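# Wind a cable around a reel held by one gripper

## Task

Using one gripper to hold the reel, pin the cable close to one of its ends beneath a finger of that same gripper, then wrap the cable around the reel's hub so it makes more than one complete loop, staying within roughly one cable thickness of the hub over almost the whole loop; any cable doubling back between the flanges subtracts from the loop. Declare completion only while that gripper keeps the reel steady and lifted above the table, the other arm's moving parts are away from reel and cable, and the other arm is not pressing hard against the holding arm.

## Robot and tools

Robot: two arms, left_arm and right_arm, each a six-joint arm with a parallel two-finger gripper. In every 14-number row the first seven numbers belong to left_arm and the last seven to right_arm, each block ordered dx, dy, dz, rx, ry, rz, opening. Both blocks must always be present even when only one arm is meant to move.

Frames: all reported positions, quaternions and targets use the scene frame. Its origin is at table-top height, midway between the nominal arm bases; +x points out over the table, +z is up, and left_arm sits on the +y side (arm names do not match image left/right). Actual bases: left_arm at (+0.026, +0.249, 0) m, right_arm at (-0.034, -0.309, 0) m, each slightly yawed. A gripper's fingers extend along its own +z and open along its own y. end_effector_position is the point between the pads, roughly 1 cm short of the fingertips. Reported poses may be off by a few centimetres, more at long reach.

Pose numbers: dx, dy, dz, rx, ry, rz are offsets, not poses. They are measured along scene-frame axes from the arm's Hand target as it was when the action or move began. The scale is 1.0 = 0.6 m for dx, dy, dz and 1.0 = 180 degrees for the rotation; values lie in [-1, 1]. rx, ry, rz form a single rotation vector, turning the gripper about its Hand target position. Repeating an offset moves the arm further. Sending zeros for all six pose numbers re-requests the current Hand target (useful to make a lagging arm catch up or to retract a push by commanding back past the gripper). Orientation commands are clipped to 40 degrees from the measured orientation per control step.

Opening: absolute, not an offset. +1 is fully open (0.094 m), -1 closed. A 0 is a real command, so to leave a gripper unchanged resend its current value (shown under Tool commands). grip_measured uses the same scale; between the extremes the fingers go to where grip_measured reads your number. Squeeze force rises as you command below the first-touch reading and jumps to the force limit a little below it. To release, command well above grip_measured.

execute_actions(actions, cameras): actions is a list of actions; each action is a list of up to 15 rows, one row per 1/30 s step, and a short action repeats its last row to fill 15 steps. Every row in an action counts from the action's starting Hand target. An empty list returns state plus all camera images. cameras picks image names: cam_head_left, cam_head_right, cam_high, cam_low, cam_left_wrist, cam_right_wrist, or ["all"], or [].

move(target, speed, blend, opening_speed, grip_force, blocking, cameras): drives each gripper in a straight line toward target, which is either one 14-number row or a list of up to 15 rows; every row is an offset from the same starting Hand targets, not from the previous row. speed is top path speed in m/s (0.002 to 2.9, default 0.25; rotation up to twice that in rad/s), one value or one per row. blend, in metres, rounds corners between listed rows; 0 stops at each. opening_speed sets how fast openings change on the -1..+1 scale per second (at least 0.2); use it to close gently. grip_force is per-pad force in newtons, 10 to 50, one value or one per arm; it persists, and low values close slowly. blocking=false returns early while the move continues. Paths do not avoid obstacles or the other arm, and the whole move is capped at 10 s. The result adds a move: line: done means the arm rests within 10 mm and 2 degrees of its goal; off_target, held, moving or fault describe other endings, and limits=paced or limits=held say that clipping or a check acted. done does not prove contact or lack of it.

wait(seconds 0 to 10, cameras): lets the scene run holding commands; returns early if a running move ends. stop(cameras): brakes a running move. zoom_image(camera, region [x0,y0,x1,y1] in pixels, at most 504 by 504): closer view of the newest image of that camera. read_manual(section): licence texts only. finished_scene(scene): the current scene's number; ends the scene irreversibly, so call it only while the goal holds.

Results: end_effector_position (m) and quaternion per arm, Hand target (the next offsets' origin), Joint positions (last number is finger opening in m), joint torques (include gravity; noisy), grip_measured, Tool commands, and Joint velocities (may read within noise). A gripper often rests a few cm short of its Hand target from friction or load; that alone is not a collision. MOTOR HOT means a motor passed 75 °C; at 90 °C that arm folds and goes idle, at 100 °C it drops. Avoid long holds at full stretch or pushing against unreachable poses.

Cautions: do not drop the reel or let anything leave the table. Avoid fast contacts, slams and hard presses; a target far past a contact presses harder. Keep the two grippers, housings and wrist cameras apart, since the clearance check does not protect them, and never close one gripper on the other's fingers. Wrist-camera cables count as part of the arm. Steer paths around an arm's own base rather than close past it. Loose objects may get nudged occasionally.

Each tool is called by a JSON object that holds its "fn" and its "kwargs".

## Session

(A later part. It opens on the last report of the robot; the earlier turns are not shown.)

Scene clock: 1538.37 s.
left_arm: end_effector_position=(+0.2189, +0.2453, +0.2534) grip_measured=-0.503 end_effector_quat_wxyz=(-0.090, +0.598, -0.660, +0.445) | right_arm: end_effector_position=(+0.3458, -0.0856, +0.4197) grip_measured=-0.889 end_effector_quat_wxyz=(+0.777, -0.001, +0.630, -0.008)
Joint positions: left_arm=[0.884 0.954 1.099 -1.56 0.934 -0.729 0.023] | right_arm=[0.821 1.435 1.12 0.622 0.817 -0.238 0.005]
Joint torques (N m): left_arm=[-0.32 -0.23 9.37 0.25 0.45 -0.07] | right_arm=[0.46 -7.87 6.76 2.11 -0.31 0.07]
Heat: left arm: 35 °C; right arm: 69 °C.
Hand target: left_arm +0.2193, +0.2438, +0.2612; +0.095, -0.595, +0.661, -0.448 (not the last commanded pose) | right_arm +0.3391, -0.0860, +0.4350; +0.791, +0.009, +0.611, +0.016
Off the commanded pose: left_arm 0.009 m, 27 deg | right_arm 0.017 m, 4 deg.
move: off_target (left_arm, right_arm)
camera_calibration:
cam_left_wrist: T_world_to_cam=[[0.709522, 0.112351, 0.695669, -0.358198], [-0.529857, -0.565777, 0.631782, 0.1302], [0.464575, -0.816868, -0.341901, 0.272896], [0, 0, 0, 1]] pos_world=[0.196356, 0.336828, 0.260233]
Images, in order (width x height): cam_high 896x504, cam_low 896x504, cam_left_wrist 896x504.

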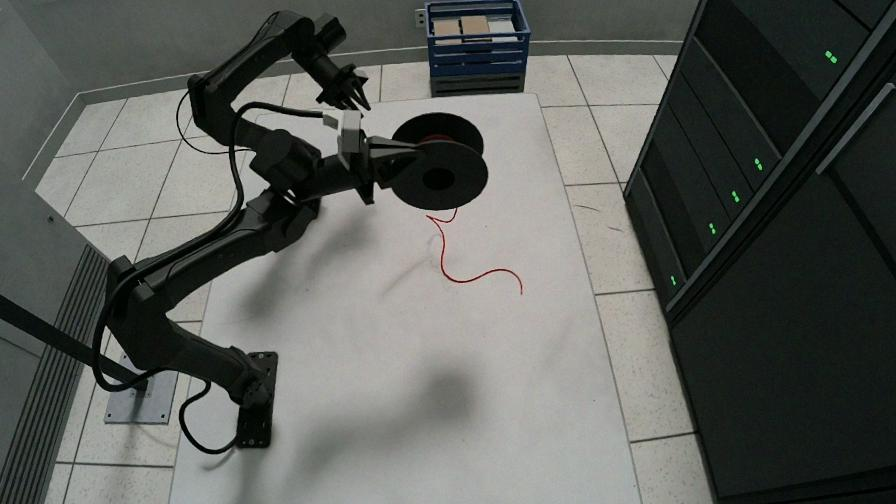

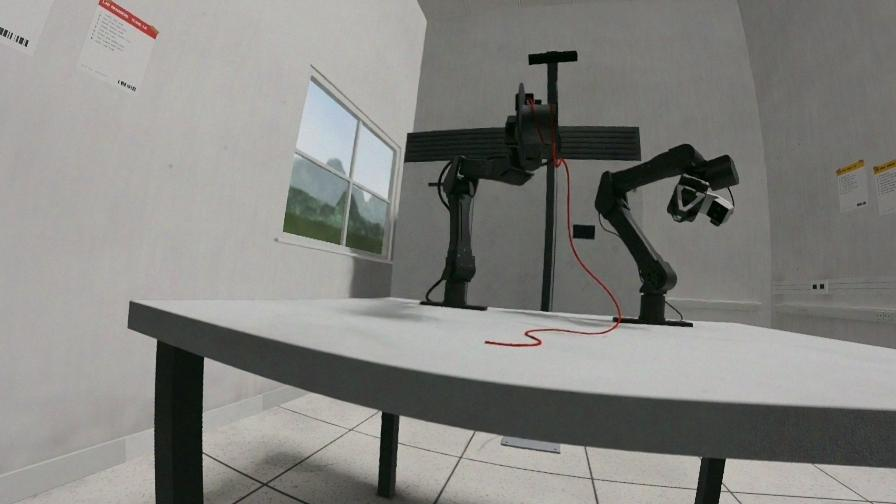

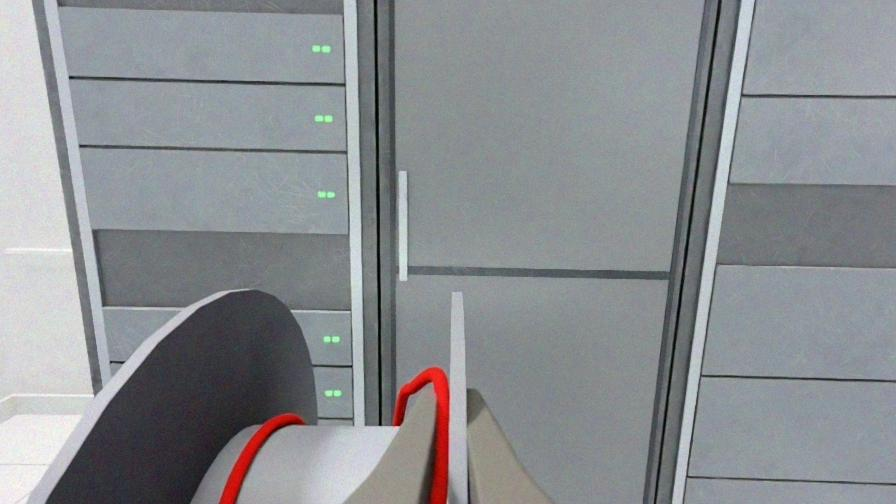

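{"fn": "move", "kwargs": {"target": [0.2345, -0.19, -0.152, 0.2976, -0.5954, -0.3945, 0.1, 0, 0, 0, 0, 0, 0, -1], "speed": 0.3, "cameras": ["cam_right_wrist", "cam_low", "cam_high"]}}

Scene clock: 1762.00 s.
left_arm: end_effector_position=(+0.3564, +0.1310, +0.1651) grip_measured=+0.097 end_effector_quat_wxyz=(+0.508, +0.460, +0.616, -0.389) | right_arm: end_effector_position=(+0.3458, -0.0857, +0.4198) grip_measured=-0.889 end_effector_quat_wxyz=(+0.777, -0.001, +0.630, -0.008)
Joint positions: left_arm=[0.242 1.625 0.88 -0.352 1.365 1.074 0.052] | right_arm=[0.821 1.435 1.12 0.623 0.817 -0.238 0.005]
Joint torques (N m): left_arm=[-0.51 -5.56 9.66 0.49 0.54 0.17] | right_arm=[0.49 -7.86 6.76 2.11 -0.32 0.05]
Heat: left arm: 36 °C; right arm: 64 °C.
Hand target: left_arm +0.3600, +0.1299, +0.1700; +0.510, +0.466, +0.607, -0.392 | right_arm +0.3391, -0.0860, +0.4350; +0.791, +0.009, +0.611, +0.016
Off the commanded pose: left_arm 0.006 m, 1 deg | right_arm 0.017 m, 4 deg.
move: off_target (right_arm)
camera_calibration:
cam_right_wrist: T_world_to_cam=[[0.00504146, -0.999661, 0.0255331, -0.0966124], [-0.197429, -0.0260259, -0.979972, 0.517573], [0.980304, -0.00010048, -0.197493, -0.161337], [0, 0, 0, 1]] pos_world=[0.26083, -0.0831256, 0.477811]
Images, in order (width x height): cam_high 896x504, cam_low 896x504, cam_right_wrist 896x504.

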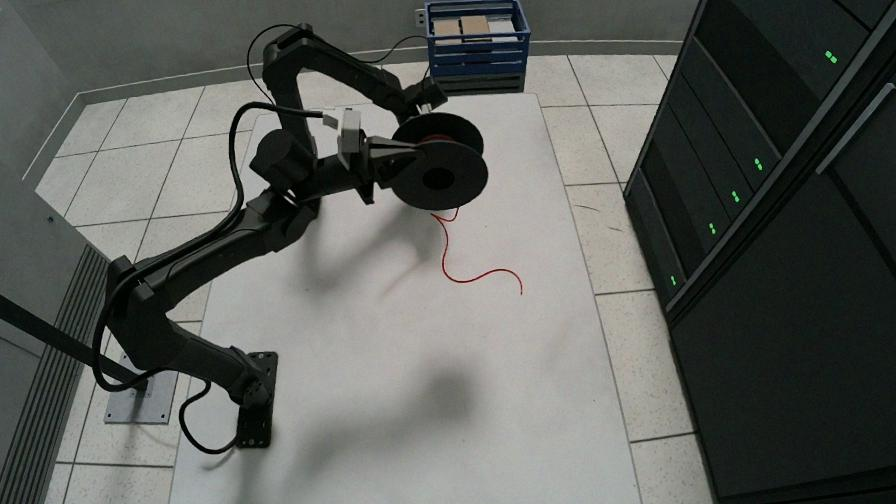

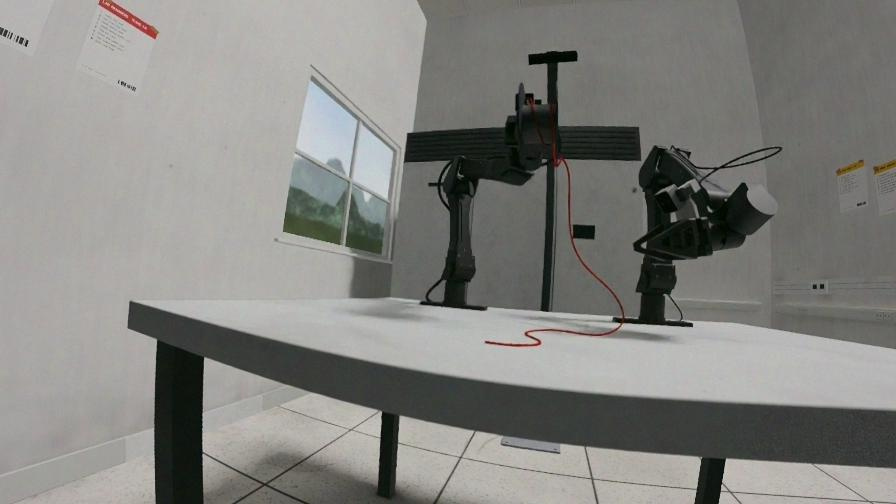

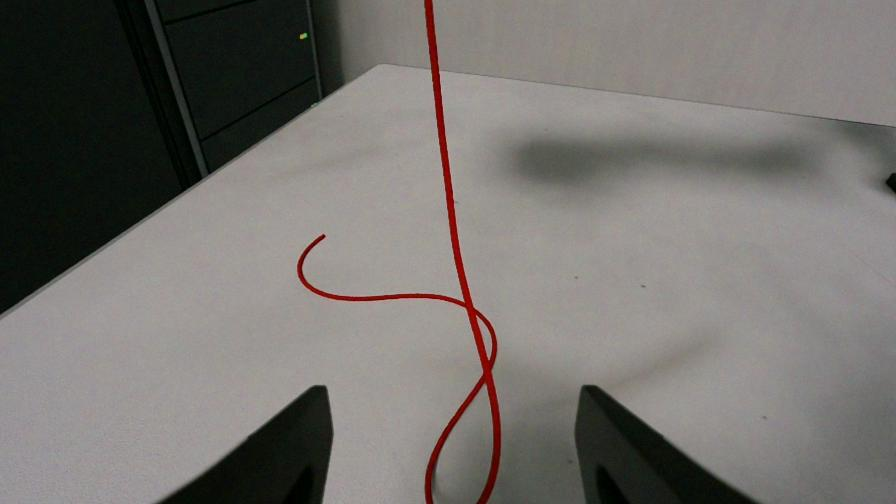

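{"fn": "move", "kwargs": {"target": [0.0307, -0.112, -0.0209, 0, 0, 0, 0.1, 0, 0, 0, 0, 0, 0, -1], "speed": 0.15, "cameras": ["cam_right_wrist"]}}

Scene clock: 1780.70 s.
left_arm: end_effector_position=(+0.3824, +0.0638, +0.1676) grip_measured=+0.097 end_effector_quat_wxyz=(+0.520, +0.472, +0.600, -0.383) | right_arm: end_effector_position=(+0.3458, -0.0857, +0.4198) grip_measured=-0.889 end_effector_quat_wxyz=(+0.777, -0.001, +0.630, -0.008)
Joint positions: left_arm=[0.013 1.665 0.784 0.39 1.212 0.496 0.052] | right_arm=[0.821 1.435 1.12 0.623 0.817 -0.238 0.005]
Joint torques (N m): left_arm=[-0.29 -5.65 5.42 1.15 0.25 -0.03] | right_arm=[0.46 -7.86 6.76 2.12 -0.32 0.06]
Heat: left arm: 36 °C; right arm: 64 °C.
Hand target: left_arm +0.3784, +0.0626, +0.1574; +0.510, +0.466, +0.607, -0.392 | right_arm +0.3391, -0.0860, +0.4350; +0.791, +0.009, +0.611, +0.016
Off the commanded pose: left_arm 0.011 m, 2 deg | right_arm 0.017 m, 4 deg.
move: off_target (left_arm, right_arm)
camera_calibration:
cam_right_wrist: T_world_to_cam=[[0.00504146, -0.999661, 0.0255331, -0.0966124], [-0.197429, -0.0260259, -0.979972, 0.517573], [0.980304, -0.00010048, -0.197493, -0.161337], [0, 0, 0, 1]] pos_world=[0.26083, -0.0831256, 0.477811]
Images, in order (width x height): cam_right_wrist 896x504.

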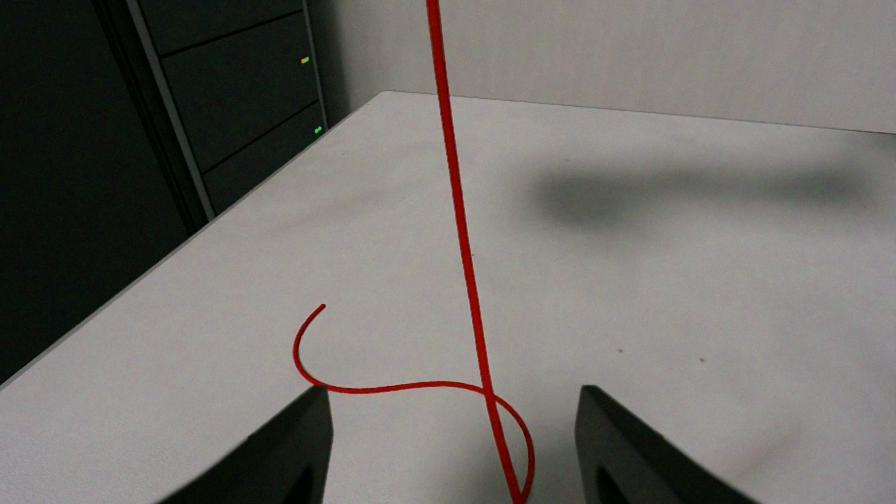

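{"fn": "move", "kwargs": {"target": [0.0215, -0.099, -0.006, 0, 0, 0, 0.1, 0, 0, 0, 0, 0, 0, -1], "speed": 0.12, "cameras": ["cam_right_wrist"]}}

Scene clock: 1792.87 s.
left_arm: end_effector_position=(+0.3855, +0.0052, +0.1507) grip_measured=+0.097 end_effector_quat_wxyz=(+0.506, +0.466, +0.611, -0.393) | right_arm: end_effector_position=(+0.3458, -0.0857, +0.4198) grip_measured=-0.889 end_effector_quat_wxyz=(+0.777, -0.001, +0.630, -0.008)
Joint positions: left_arm=[-0.169 1.76 0.784 0.605 1.052 0.317 0.052] | right_arm=[0.821 1.435 1.12 0.623 0.817 -0.238 0.005]
Joint torques (N m): left_arm=[-0.08 -6.61 8.95 1.29 0.14 -0.05] | right_arm=[0.49 -7.87 6.8 2.12 -0.32 0.06]
Heat: left arm: 35 °C; right arm: 64 °C.
Hand target: left_arm +0.3914, +0.0033, +0.1539; +0.510, +0.466, +0.608, -0.392 | right_arm +0.3391, -0.0860, +0.4350; +0.791, +0.009, +0.611, +0.016
Off the commanded pose: left_arm 0.007 m, 1 deg | right_arm 0.017 m, 4 deg.
move: off_target (right_arm)
camera_calibration:
cam_right_wrist: T_world_to_cam=[[0.00504146, -0.999661, 0.0255331, -0.0966124], [-0.197429, -0.0260259, -0.979972, 0.517573], [0.980304, -0.00010048, -0.197493, -0.161337], [0, 0, 0, 1]] pos_world=[0.26083, -0.0831256, 0.477811]
Images, in order (width x height): cam_right_wrist 896x504.

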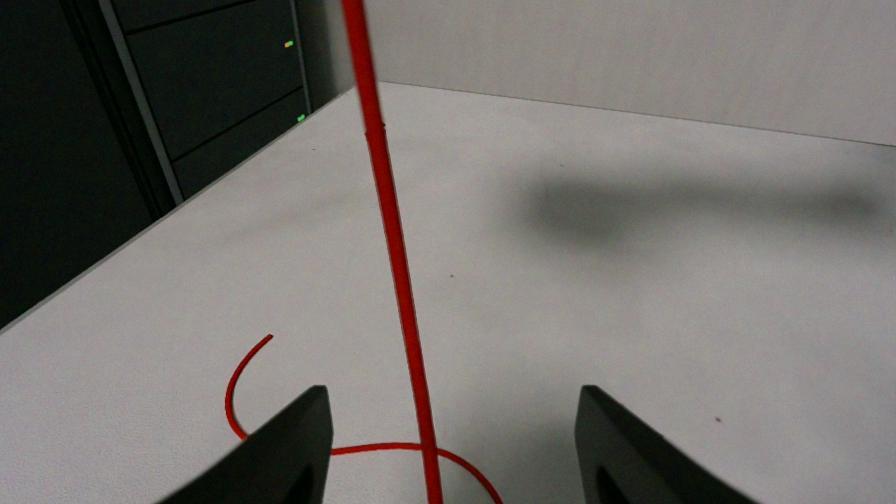

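{"fn": "move", "kwargs": {"target": [[0.0165, -0.0215, -0.0045, 0, 0, 0, 0.1, 0, 0, 0, 0, 0, 0, -1], [0.0165, -0.0215, -0.0045, 0, 0, 0, -1, 0, 0, 0, 0, 0, 0, -1]], "speed": 0.1, "opening_speed": 0.8, "cameras": ["cam_right_wrist", "cam_low"]}}

Scene clock: 1804.37 s.
left_arm: end_effector_position=(+0.3950, -0.0066, +0.1472) grip_measured=-0.960 end_effector_quat_wxyz=(+0.505, +0.465, +0.612, -0.393) | right_arm: end_effector_position=(+0.3458, -0.0857, +0.4198) grip_measured=-0.889 end_effector_quat_wxyz=(+0.777, -0.001, +0.630, -0.008)
Joint positions: left_arm=[-0.197 1.81 0.826 0.628 1.024 0.295 0.002] | right_arm=[0.821 1.435 1.12 0.623 0.817 -0.238 0.005]
Joint torques (N m): left_arm=[-0.36 -6.99 9.43 1.35 0.11 -0.03] | right_arm=[0.47 -7.86 6.76 2.11 -0.31 0.06]
Heat: left arm: 36 °C; right arm: 64 °C.
Hand target: left_arm +0.4012, -0.0097, +0.1511; +0.510, +0.466, +0.607, -0.392 | right_arm +0.3391, -0.0860, +0.4350; +0.791, +0.009, +0.611, +0.016
Off the commanded pose: left_arm 0.008 m, 1 deg | right_arm 0.017 m, 4 deg.
move: off_target (right_arm)
camera_calibration:
cam_right_wrist: T_world_to_cam=[[0.00504146, -0.999661, 0.0255331, -0.0966124], [-0.197429, -0.0260259, -0.979972, 0.517573], [0.980304, -0.00010048, -0.197493, -0.161337], [0, 0, 0, 1]] pos_world=[0.26083, -0.0831256, 0.477811]
Images, in order (width x height): cam_low 896x504, cam_right_wrist 896x504.

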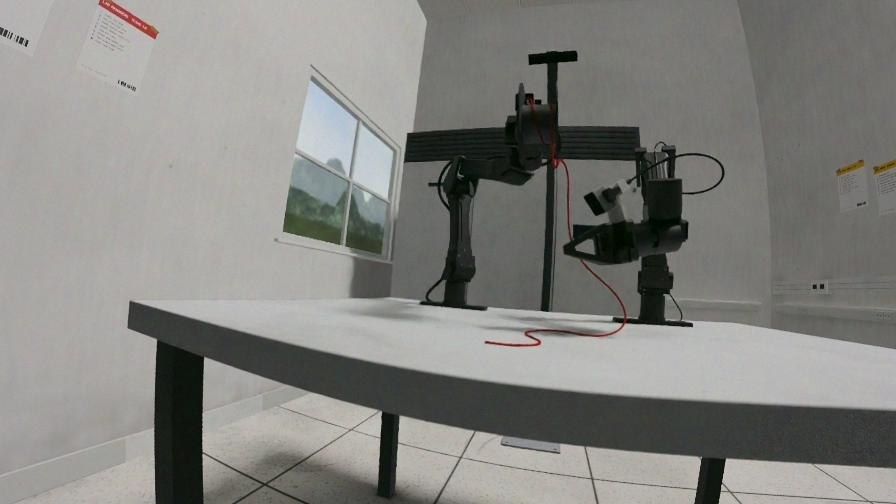

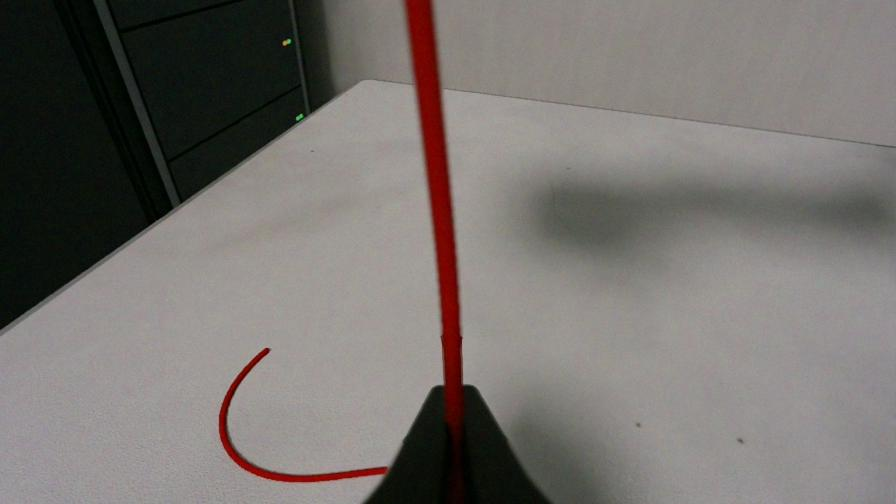

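{"fn": "move", "kwargs": {"target": [0.0167, -0.0633, -0.0533, 0, 0, 0, -1, 0, 0, 0, 0, 0, 0, -1], "speed": 0.08, "cameras": ["cam_left_wrist", "cam_low"]}}

{"fn": "zoom_image", "kwargs": {"camera": "cam_low", "region": [480, 60, 640, 220]}}

Scene clock: 1813.40 s.
left_arm: end_effector_position=(+0.4048, -0.0442, +0.1160) grip_measured=-0.960 end_effector_quat_wxyz=(+0.505, +0.466, +0.612, -0.393) | right_arm: end_effector_position=(+0.3458, -0.0857, +0.4198) grip_measured=-0.889 end_effector_quat_wxyz=(+0.777, -0.001, +0.630, -0.008)
Joint positions: left_arm=[-0.292 1.974 0.874 0.787 0.936 0.244 0.002] | right_arm=[0.821 1.435 1.12 0.623 0.817 -0.239 0.005]
Joint torques (N m): left_arm=[-0.2 -8.12 8.9 1.34 0.11 -0.07] | right_arm=[0.46 -7.83 6.76 2.11 -0.32 0.06]
Heat: left arm: 36 °C; right arm: 63 °C.
Hand target: left_arm +0.4112, -0.0477, +0.1191; +0.510, +0.466, +0.608, -0.392 | right_arm +0.3391, -0.0860, +0.4350; +0.791, +0.009, +0.611, +0.016
Off the commanded pose: left_arm 0.008 m, 1 deg | right_arm 0.017 m, 4 deg.
move: off_target (right_arm)
camera_calibration:
cam_left_wrist: T_world_to_cam=[[-0.966323, -0.257138, 0.0100132, 0.379464], [-0.162267, 0.578674, -0.799254, 0.219453], [0.199724, -0.773962, -0.600911, 0.0422584], [0, 0, 0, 1]] pos_world=[0.393854, 0.00328935, 0.196992]
Images, in order (width x height): cam_low 896x504, cam_left_wrist 896x504.

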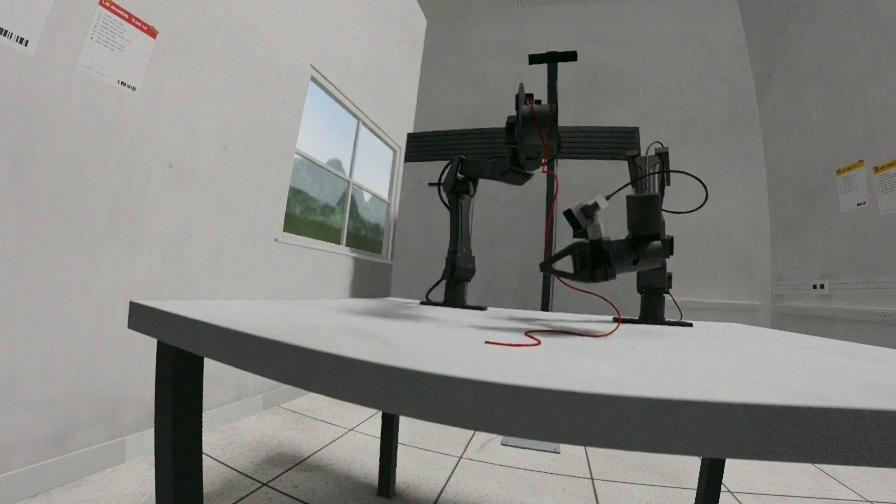

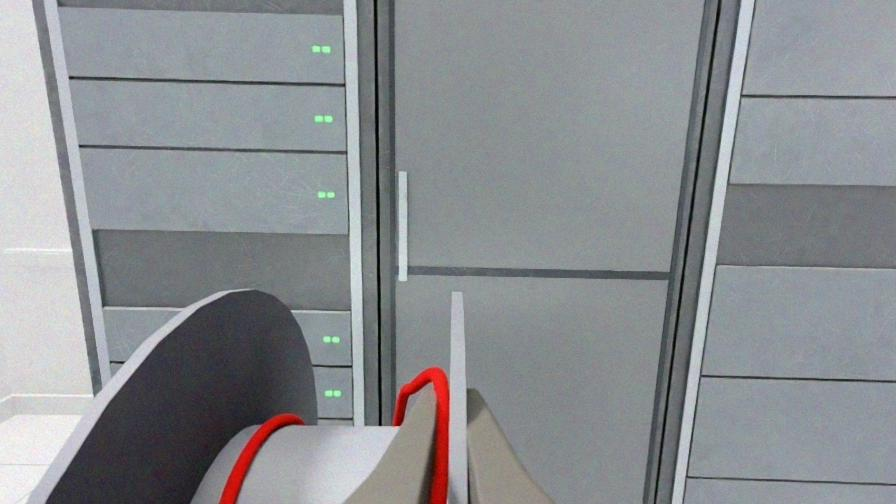

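Scaled by 3.150 from the camera's 896x504 image, which has a finer 1280x720 frame.

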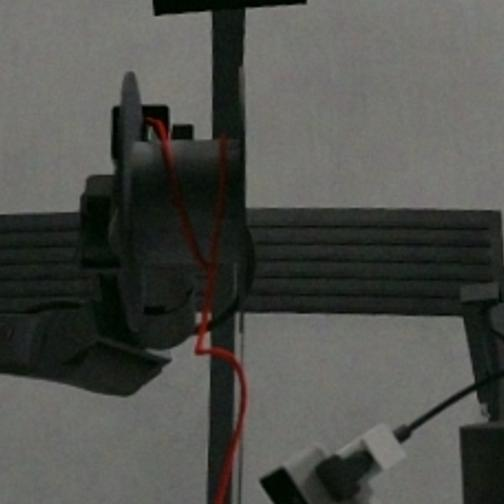

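{"fn": "move", "kwargs": {"target": [0.0, 0, -0.05, 0, 0, 0, -1, 0, 0, 0, 0, 0, 0, -1], "speed": 0.06, "cameras": ["cam_left_wrist", "cam_low"]}}

{"fn": "zoom_image", "kwargs": {"camera": "cam_low", "region": [480, 60, 640, 220]}}

{"fn": "zoom_image", "kwargs": {"camera": "cam_left_wrist", "region": [360, 355, 460, 445]}}

Scene clock: 1818.80 s.
left_arm: end_effector_position=(+0.4095, -0.0459, +0.0933) grip_measured=-0.960 end_effector_quat_wxyz=(+0.513, +0.468, +0.605, -0.390) | right_arm: end_effector_position=(+0.3458, -0.0857, +0.4198) grip_measured=-0.889 end_effector_quat_wxyz=(+0.777, -0.001, +0.630, -0.008)
Joint positions: left_arm=[-0.292 2.071 0.874 0.907 0.935 0.244 0.002] | right_arm=[0.821 1.435 1.12 0.623 0.817 -0.24 0.005]
Joint torques (N m): left_arm=[-0.32 -8.34 6.69 1.35 0.09 -0.11] | right_arm=[0.49 -7.84 6.79 2.11 -0.31 0.07]
Heat: left arm: 36 °C; right arm: 63 °C.
Hand target: left_arm +0.4112, -0.0477, +0.0891; +0.510, +0.466, +0.607, -0.392 | right_arm +0.3391, -0.0860, +0.4350; +0.791, +0.009, +0.611, +0.016
Off the commanded pose: left_arm 0.005 m, 1 deg | right_arm 0.017 m, 4 deg.
move: off_target (right_arm)
camera_calibration:
cam_left_wrist: T_world_to_cam=[[-0.966232, -0.257543, -0.0081804, 0.38545], [-0.145783, 0.572566, -0.806793, 0.196753], [0.212468, -0.778357, -0.590777, 0.0200024], [0, 0, 0, 1]] pos_world=[0.396867, 0.00218499, 0.173709]
Images, in order (width x height): cam_low 896x504, cam_left_wrist 896x504.

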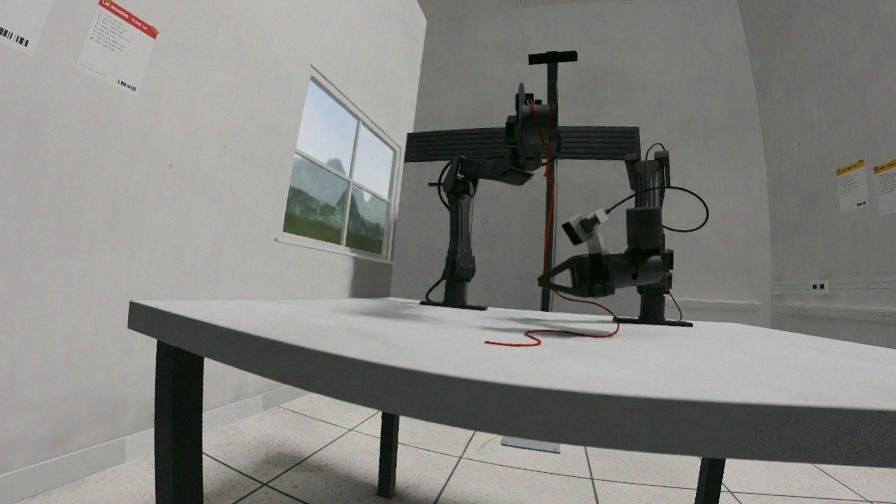

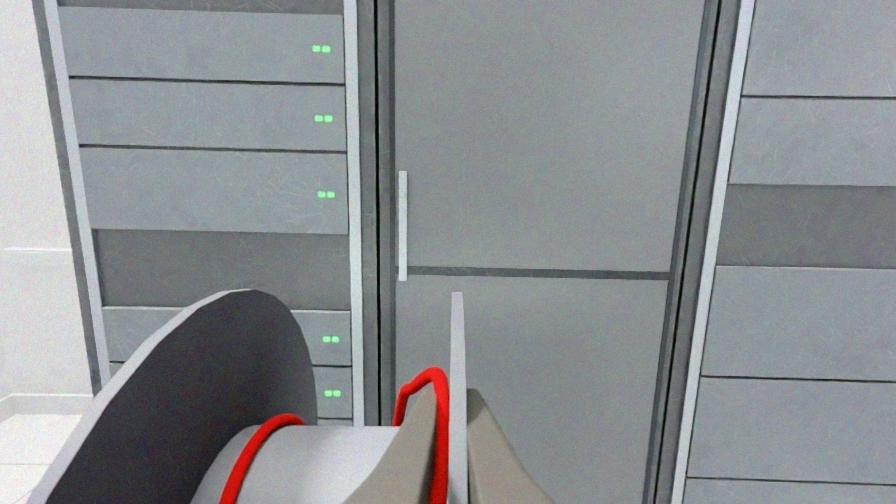

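Scaled by 3.150 from the camera's 896x504 image, which has a finer 1280x720 frame.

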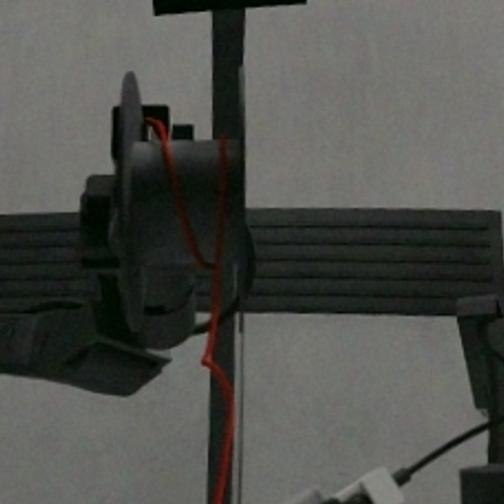

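Scaled by 5.040 from the camera's 896x504 image, which has a finer 1280x720 frame.

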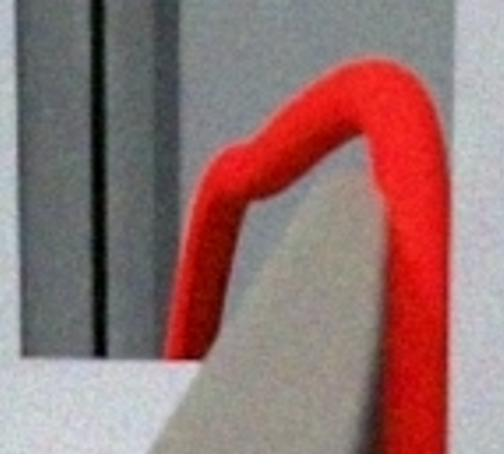

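{"fn": "move", "kwargs": {"target": [0.0, 0, -0.045, 0, 0, 0, -1, 0, 0, 0, 0, 0, 0, -1], "speed": 0.06, "cameras": ["cam_left_wrist", "cam_low"]}}

{"fn": "zoom_image", "kwargs": {"camera": "cam_low", "region": [480, 60, 640, 220]}}

{"fn": "zoom_image", "kwargs": {"camera": "cam_left_wrist", "region": [360, 355, 460, 445]}}

Scene clock: 1824.87 s.
left_arm: end_effector_position=(+0.4115, -0.0466, +0.0722) grip_measured=-0.960 end_effector_quat_wxyz=(+0.520, +0.470, +0.598, -0.388) | right_arm: end_effector_position=(+0.3468, -0.0846, +0.4128) grip_measured=-0.889 end_effector_quat_wxyz=(+0.771, -0.011, +0.637, -0.017)
Joint positions: left_arm=[-0.292 2.162 0.874 1.018 0.935 0.244 0.002] | right_arm=[0.821 1.435 1.113 0.602 0.817 -0.244 0.005]
Joint torques (N m): left_arm=[-0.16 -8.23 5.79 1.29 0.06 -0.03] | right_arm=[0.5 -8.1 7.2 2.36 -0.31 0.11]
Heat: left arm: 36 °C; right arm: 63 °C.
Hand target: left_arm +0.4112, -0.0477, +0.0622; +0.510, +0.466, +0.607, -0.392 | right_arm +0.3391, -0.0860, +0.4350; +0.791, +0.009, +0.611, +0.016
Off the commanded pose: left_arm 0.010 m, 2 deg | right_arm 0.024 m, 6 deg.
move: off_target (right_arm)
camera_calibration:
cam_left_wrist: T_world_to_cam=[[-0.965909, -0.257673, -0.0249716, 0.388138], [-0.130158, 0.566748, -0.813545, 0.174278], [0.223781, -0.78256, -0.580966, 0.000945409], [0, 0, 0, 1]] pos_world=[0.397378, 0.00198081, 0.152025]
Images, in order (width x height): cam_low 896x504, cam_left_wrist 896x504.

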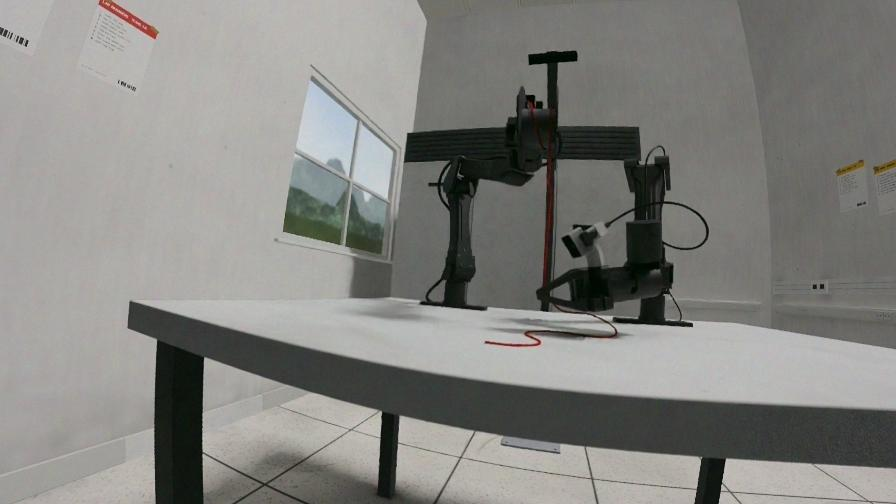

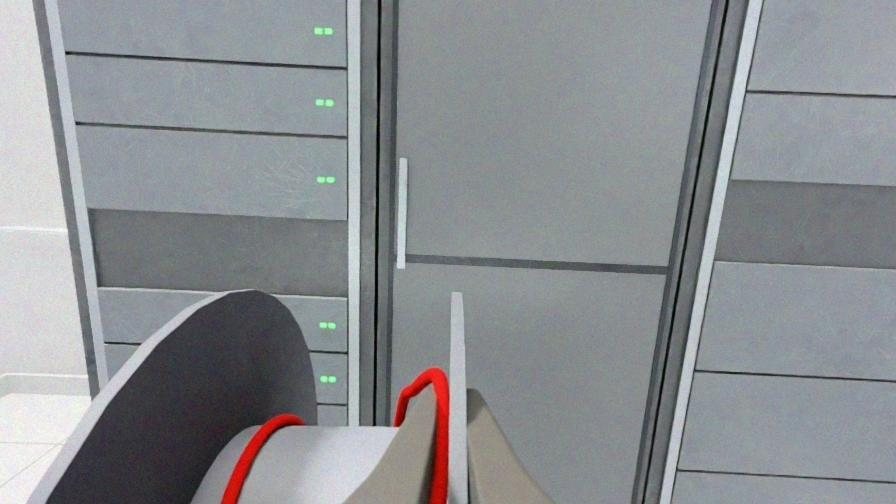

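Scaled by 3.150 from the camera's 896x504 image, which has a finer 1280x720 frame.

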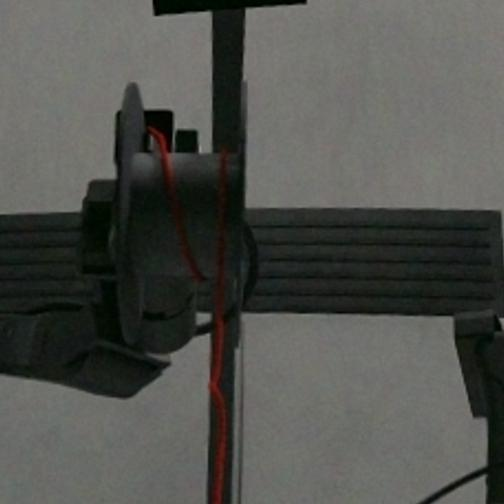

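Scaled by 5.040 from the camera's 896x504 image, which has a finer 1280x720 frame.

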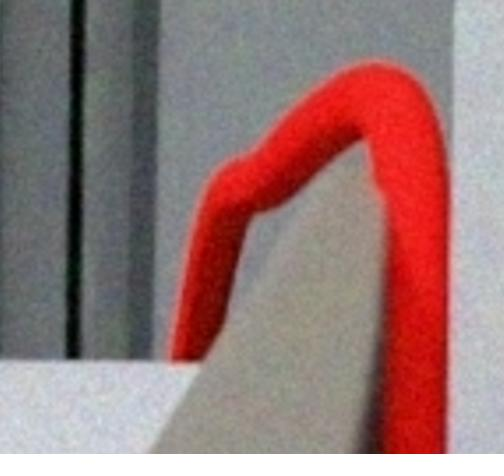

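{"fn": "move", "kwargs": {"target": [[0, 0, 0.022, 0, 0, 0, -1, 0, 0, 0, 0, 0, 0, -1], [0, 0, 0.022, 0, 0, 0, -0.4, 0, 0, 0, 0, 0, 0, -1]], "speed": 0.05, "opening_speed": 0.8, "cameras": ["cam_right_wrist", "cam_low"]}}

{"fn": "zoom_image", "kwargs": {"camera": "cam_low", "region": [480, 60, 640, 220]}}

Scene clock: 1833.97 s.
left_arm: end_effector_position=(+0.4099, -0.0461, +0.0676) grip_measured=-0.403 end_effector_quat_wxyz=(+0.508, +0.466, +0.609, -0.392) | right_arm: end_effector_position=(+0.3461, -0.0853, +0.4163) grip_measured=-0.889 end_effector_quat_wxyz=(+0.775, -0.006, +0.632, -0.012)
Joint positions: left_arm=[-0.292 2.157 0.874 0.98 0.935 0.242 0.028] | right_arm=[0.821 1.435 1.113 0.62 0.816 -0.244 0.005]
Joint torques (N m): left_arm=[-0.35 -11.88 5.96 1.16 0.08 -0.06] | right_arm=[0.51 -7.95 7.19 2.14 -0.31 0.11]
Heat: left arm: 35 °C; right arm: 64 °C.
Hand target: left_arm +0.4112, -0.0477, +0.0754; +0.510, +0.466, +0.607, -0.392 | right_arm +0.3391, -0.0860, +0.4350; +0.791, +0.009, +0.611, +0.016
Off the commanded pose: left_arm 0.008 m, 0 deg | right_arm 0.020 m, 5 deg.
move: off_target (right_arm)
camera_calibration:
cam_right_wrist: T_world_to_cam=[[0.00438452, -0.999234, 0.0388892, -0.101453], [-0.204009, -0.0389655, -0.978193, 0.514634], [0.978959, -0.00364482, -0.204023, -0.159461], [0, 0, 0, 1]] pos_world=[0.26154, -0.0819036, 0.474823]
Images, in order (width x height): cam_low 896x504, cam_right_wrist 896x504.

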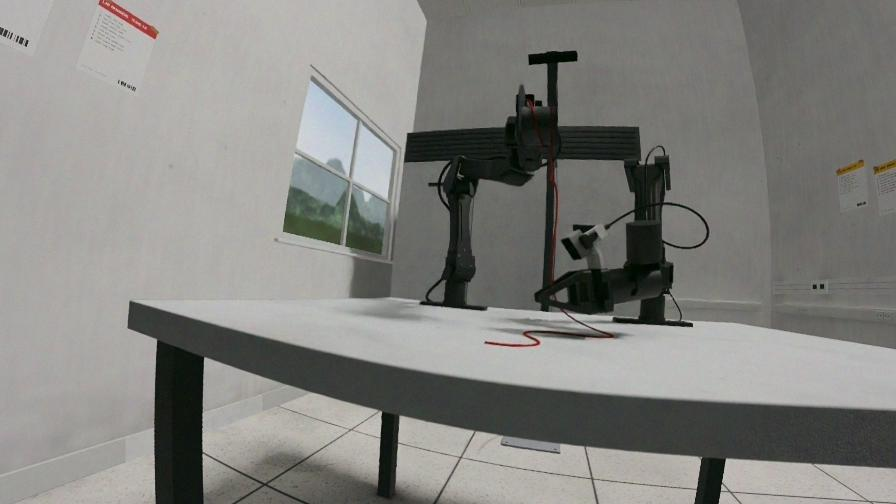

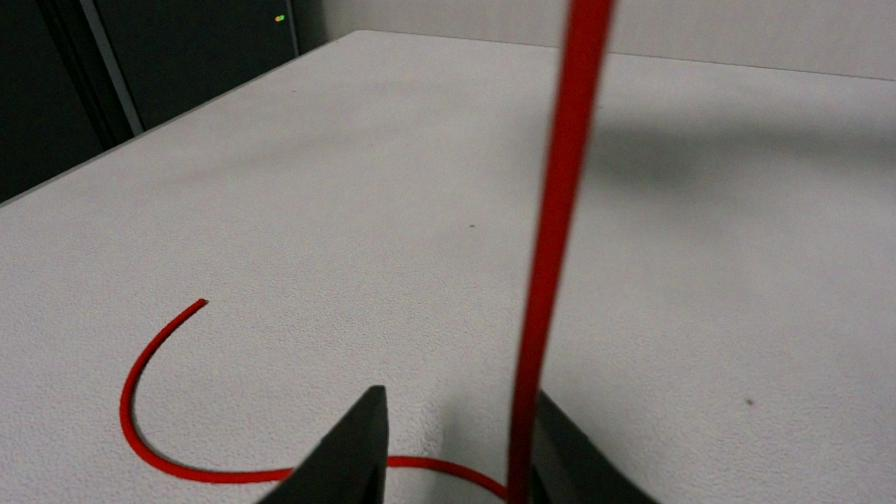

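Scaled by 3.150 from the camera's 896x504 image, which has a finer 1280x720 frame.

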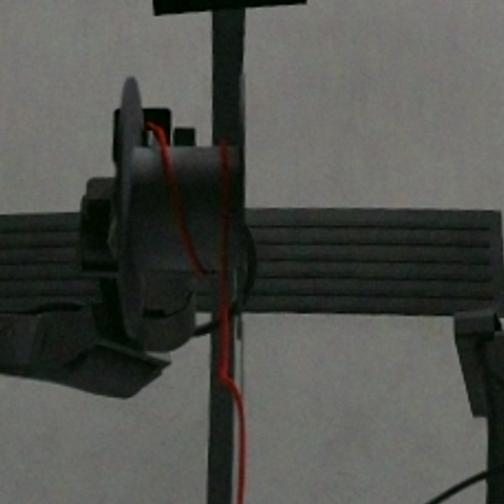

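{"fn": "move", "kwargs": {"target": [[-0.055, 0.206, 0.038, 0, 0, 0, -0.4, 0, 0, 0, 0, 0, 0, -1], [-0.28, 0.4, 0.3, 0, 0, 0, -0.4, 0, 0, 0, 0, 0, 0, -1]], "speed": 0.15, "blend": [0.02, 0], "cameras": ["cam_left_wrist", "cam_low", "cam_high"]}}

{"fn": "zoom_image", "kwargs": {"camera": "cam_low", "region": [480, 60, 640, 220]}}

{"fn": "zoom_image", "kwargs": {"camera": "cam_left_wrist", "region": [380, 388, 420, 428]}}

Scene clock: 1845.20 s.
left_arm: end_effector_position=(+0.2488, +0.1936, +0.2585) grip_measured=-0.403 end_effector_quat_wxyz=(+0.644, +0.334, +0.624, -0.291) | right_arm: end_effector_position=(+0.3460, -0.0854, +0.4169) grip_measured=-0.889 end_effector_quat_wxyz=(+0.775, -0.005, +0.631, -0.011)
Joint positions: left_arm=[0.713 0.833 0.576 -0.551 1.568 0.875 0.028] | right_arm=[0.821 1.435 1.113 0.624 0.816 -0.244 0.005]
Joint torques (N m): left_arm=[0.47 -1.31 5.87 0.6 0.5 -0.02] | right_arm=[0.51 -7.91 7.23 2.12 -0.31 0.11]
Heat: left arm: 35 °C; right arm: 64 °C.
Hand target: left_arm +0.2432, +0.1923, +0.2554; +0.510, +0.466, +0.607, -0.392 | right_arm +0.3391, -0.0860, +0.4350; +0.791, +0.009, +0.611, +0.016
Off the commanded pose: left_arm 0.006 m, 25 deg | right_arm 0.019 m, 5 deg.
joint sent to its limit (left arm) — joint 5 (wrist yaw), upper limit. The joint targets are off in orientation, not in position.
move: off_target (left_arm, right_arm)
camera_calibration:
cam_left_wrist: T_world_to_cam=[[-0.792012, -0.606795, -0.0672076, 0.332707], [-0.224233, 0.391521, -0.89243, 0.246208], [0.567835, -0.691745, -0.446152, 0.195559], [0, 0, 0, 1]] pos_world=[0.20767, 0.240766, 0.329333]
Images, in order (width x height): cam_high 896x504, cam_low 896x504, cam_left_wrist 896x504.

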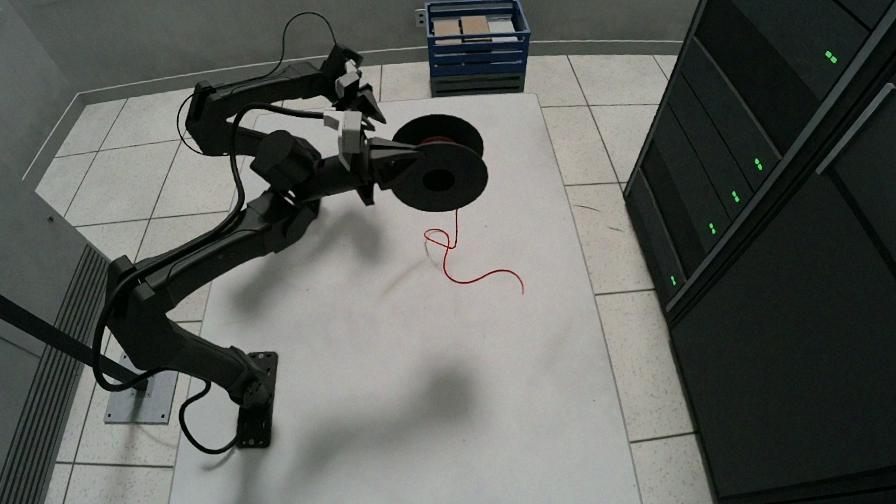

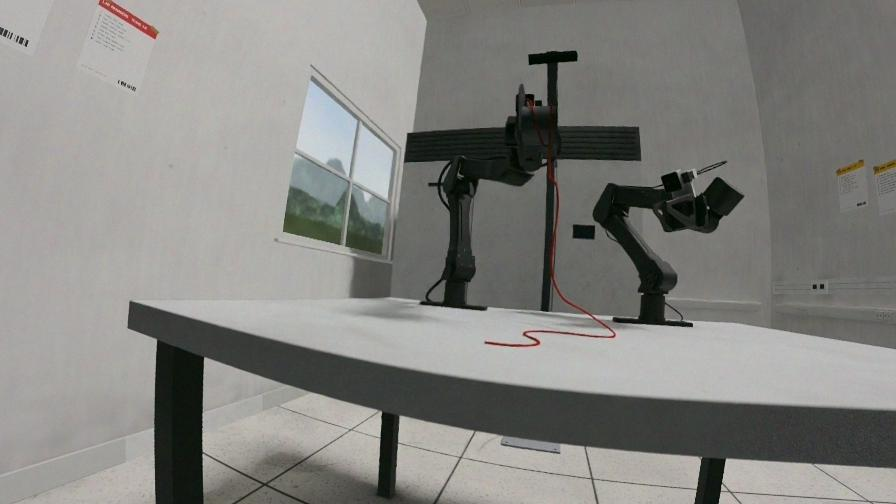

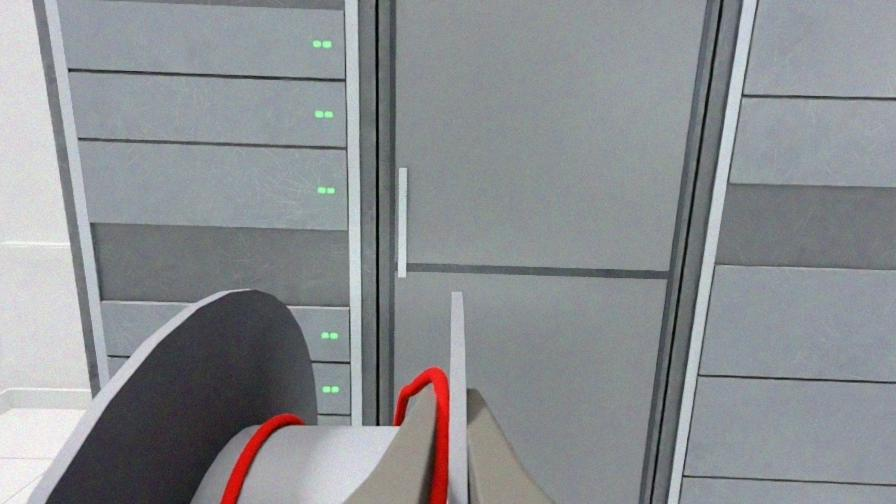

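Scaled by 3.150 from the camera's 896x504 image, which has a finer 1280x720 frame.

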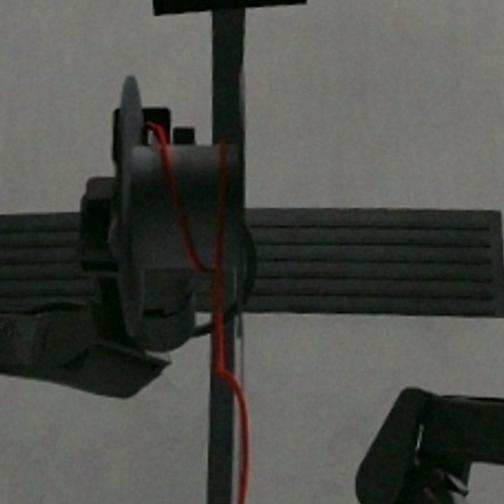

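Scaled by 12.600 from the camera's 896x504 image, which has a finer 1280x720 frame.

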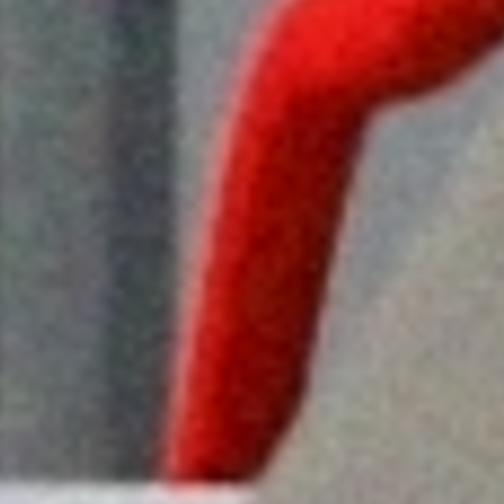

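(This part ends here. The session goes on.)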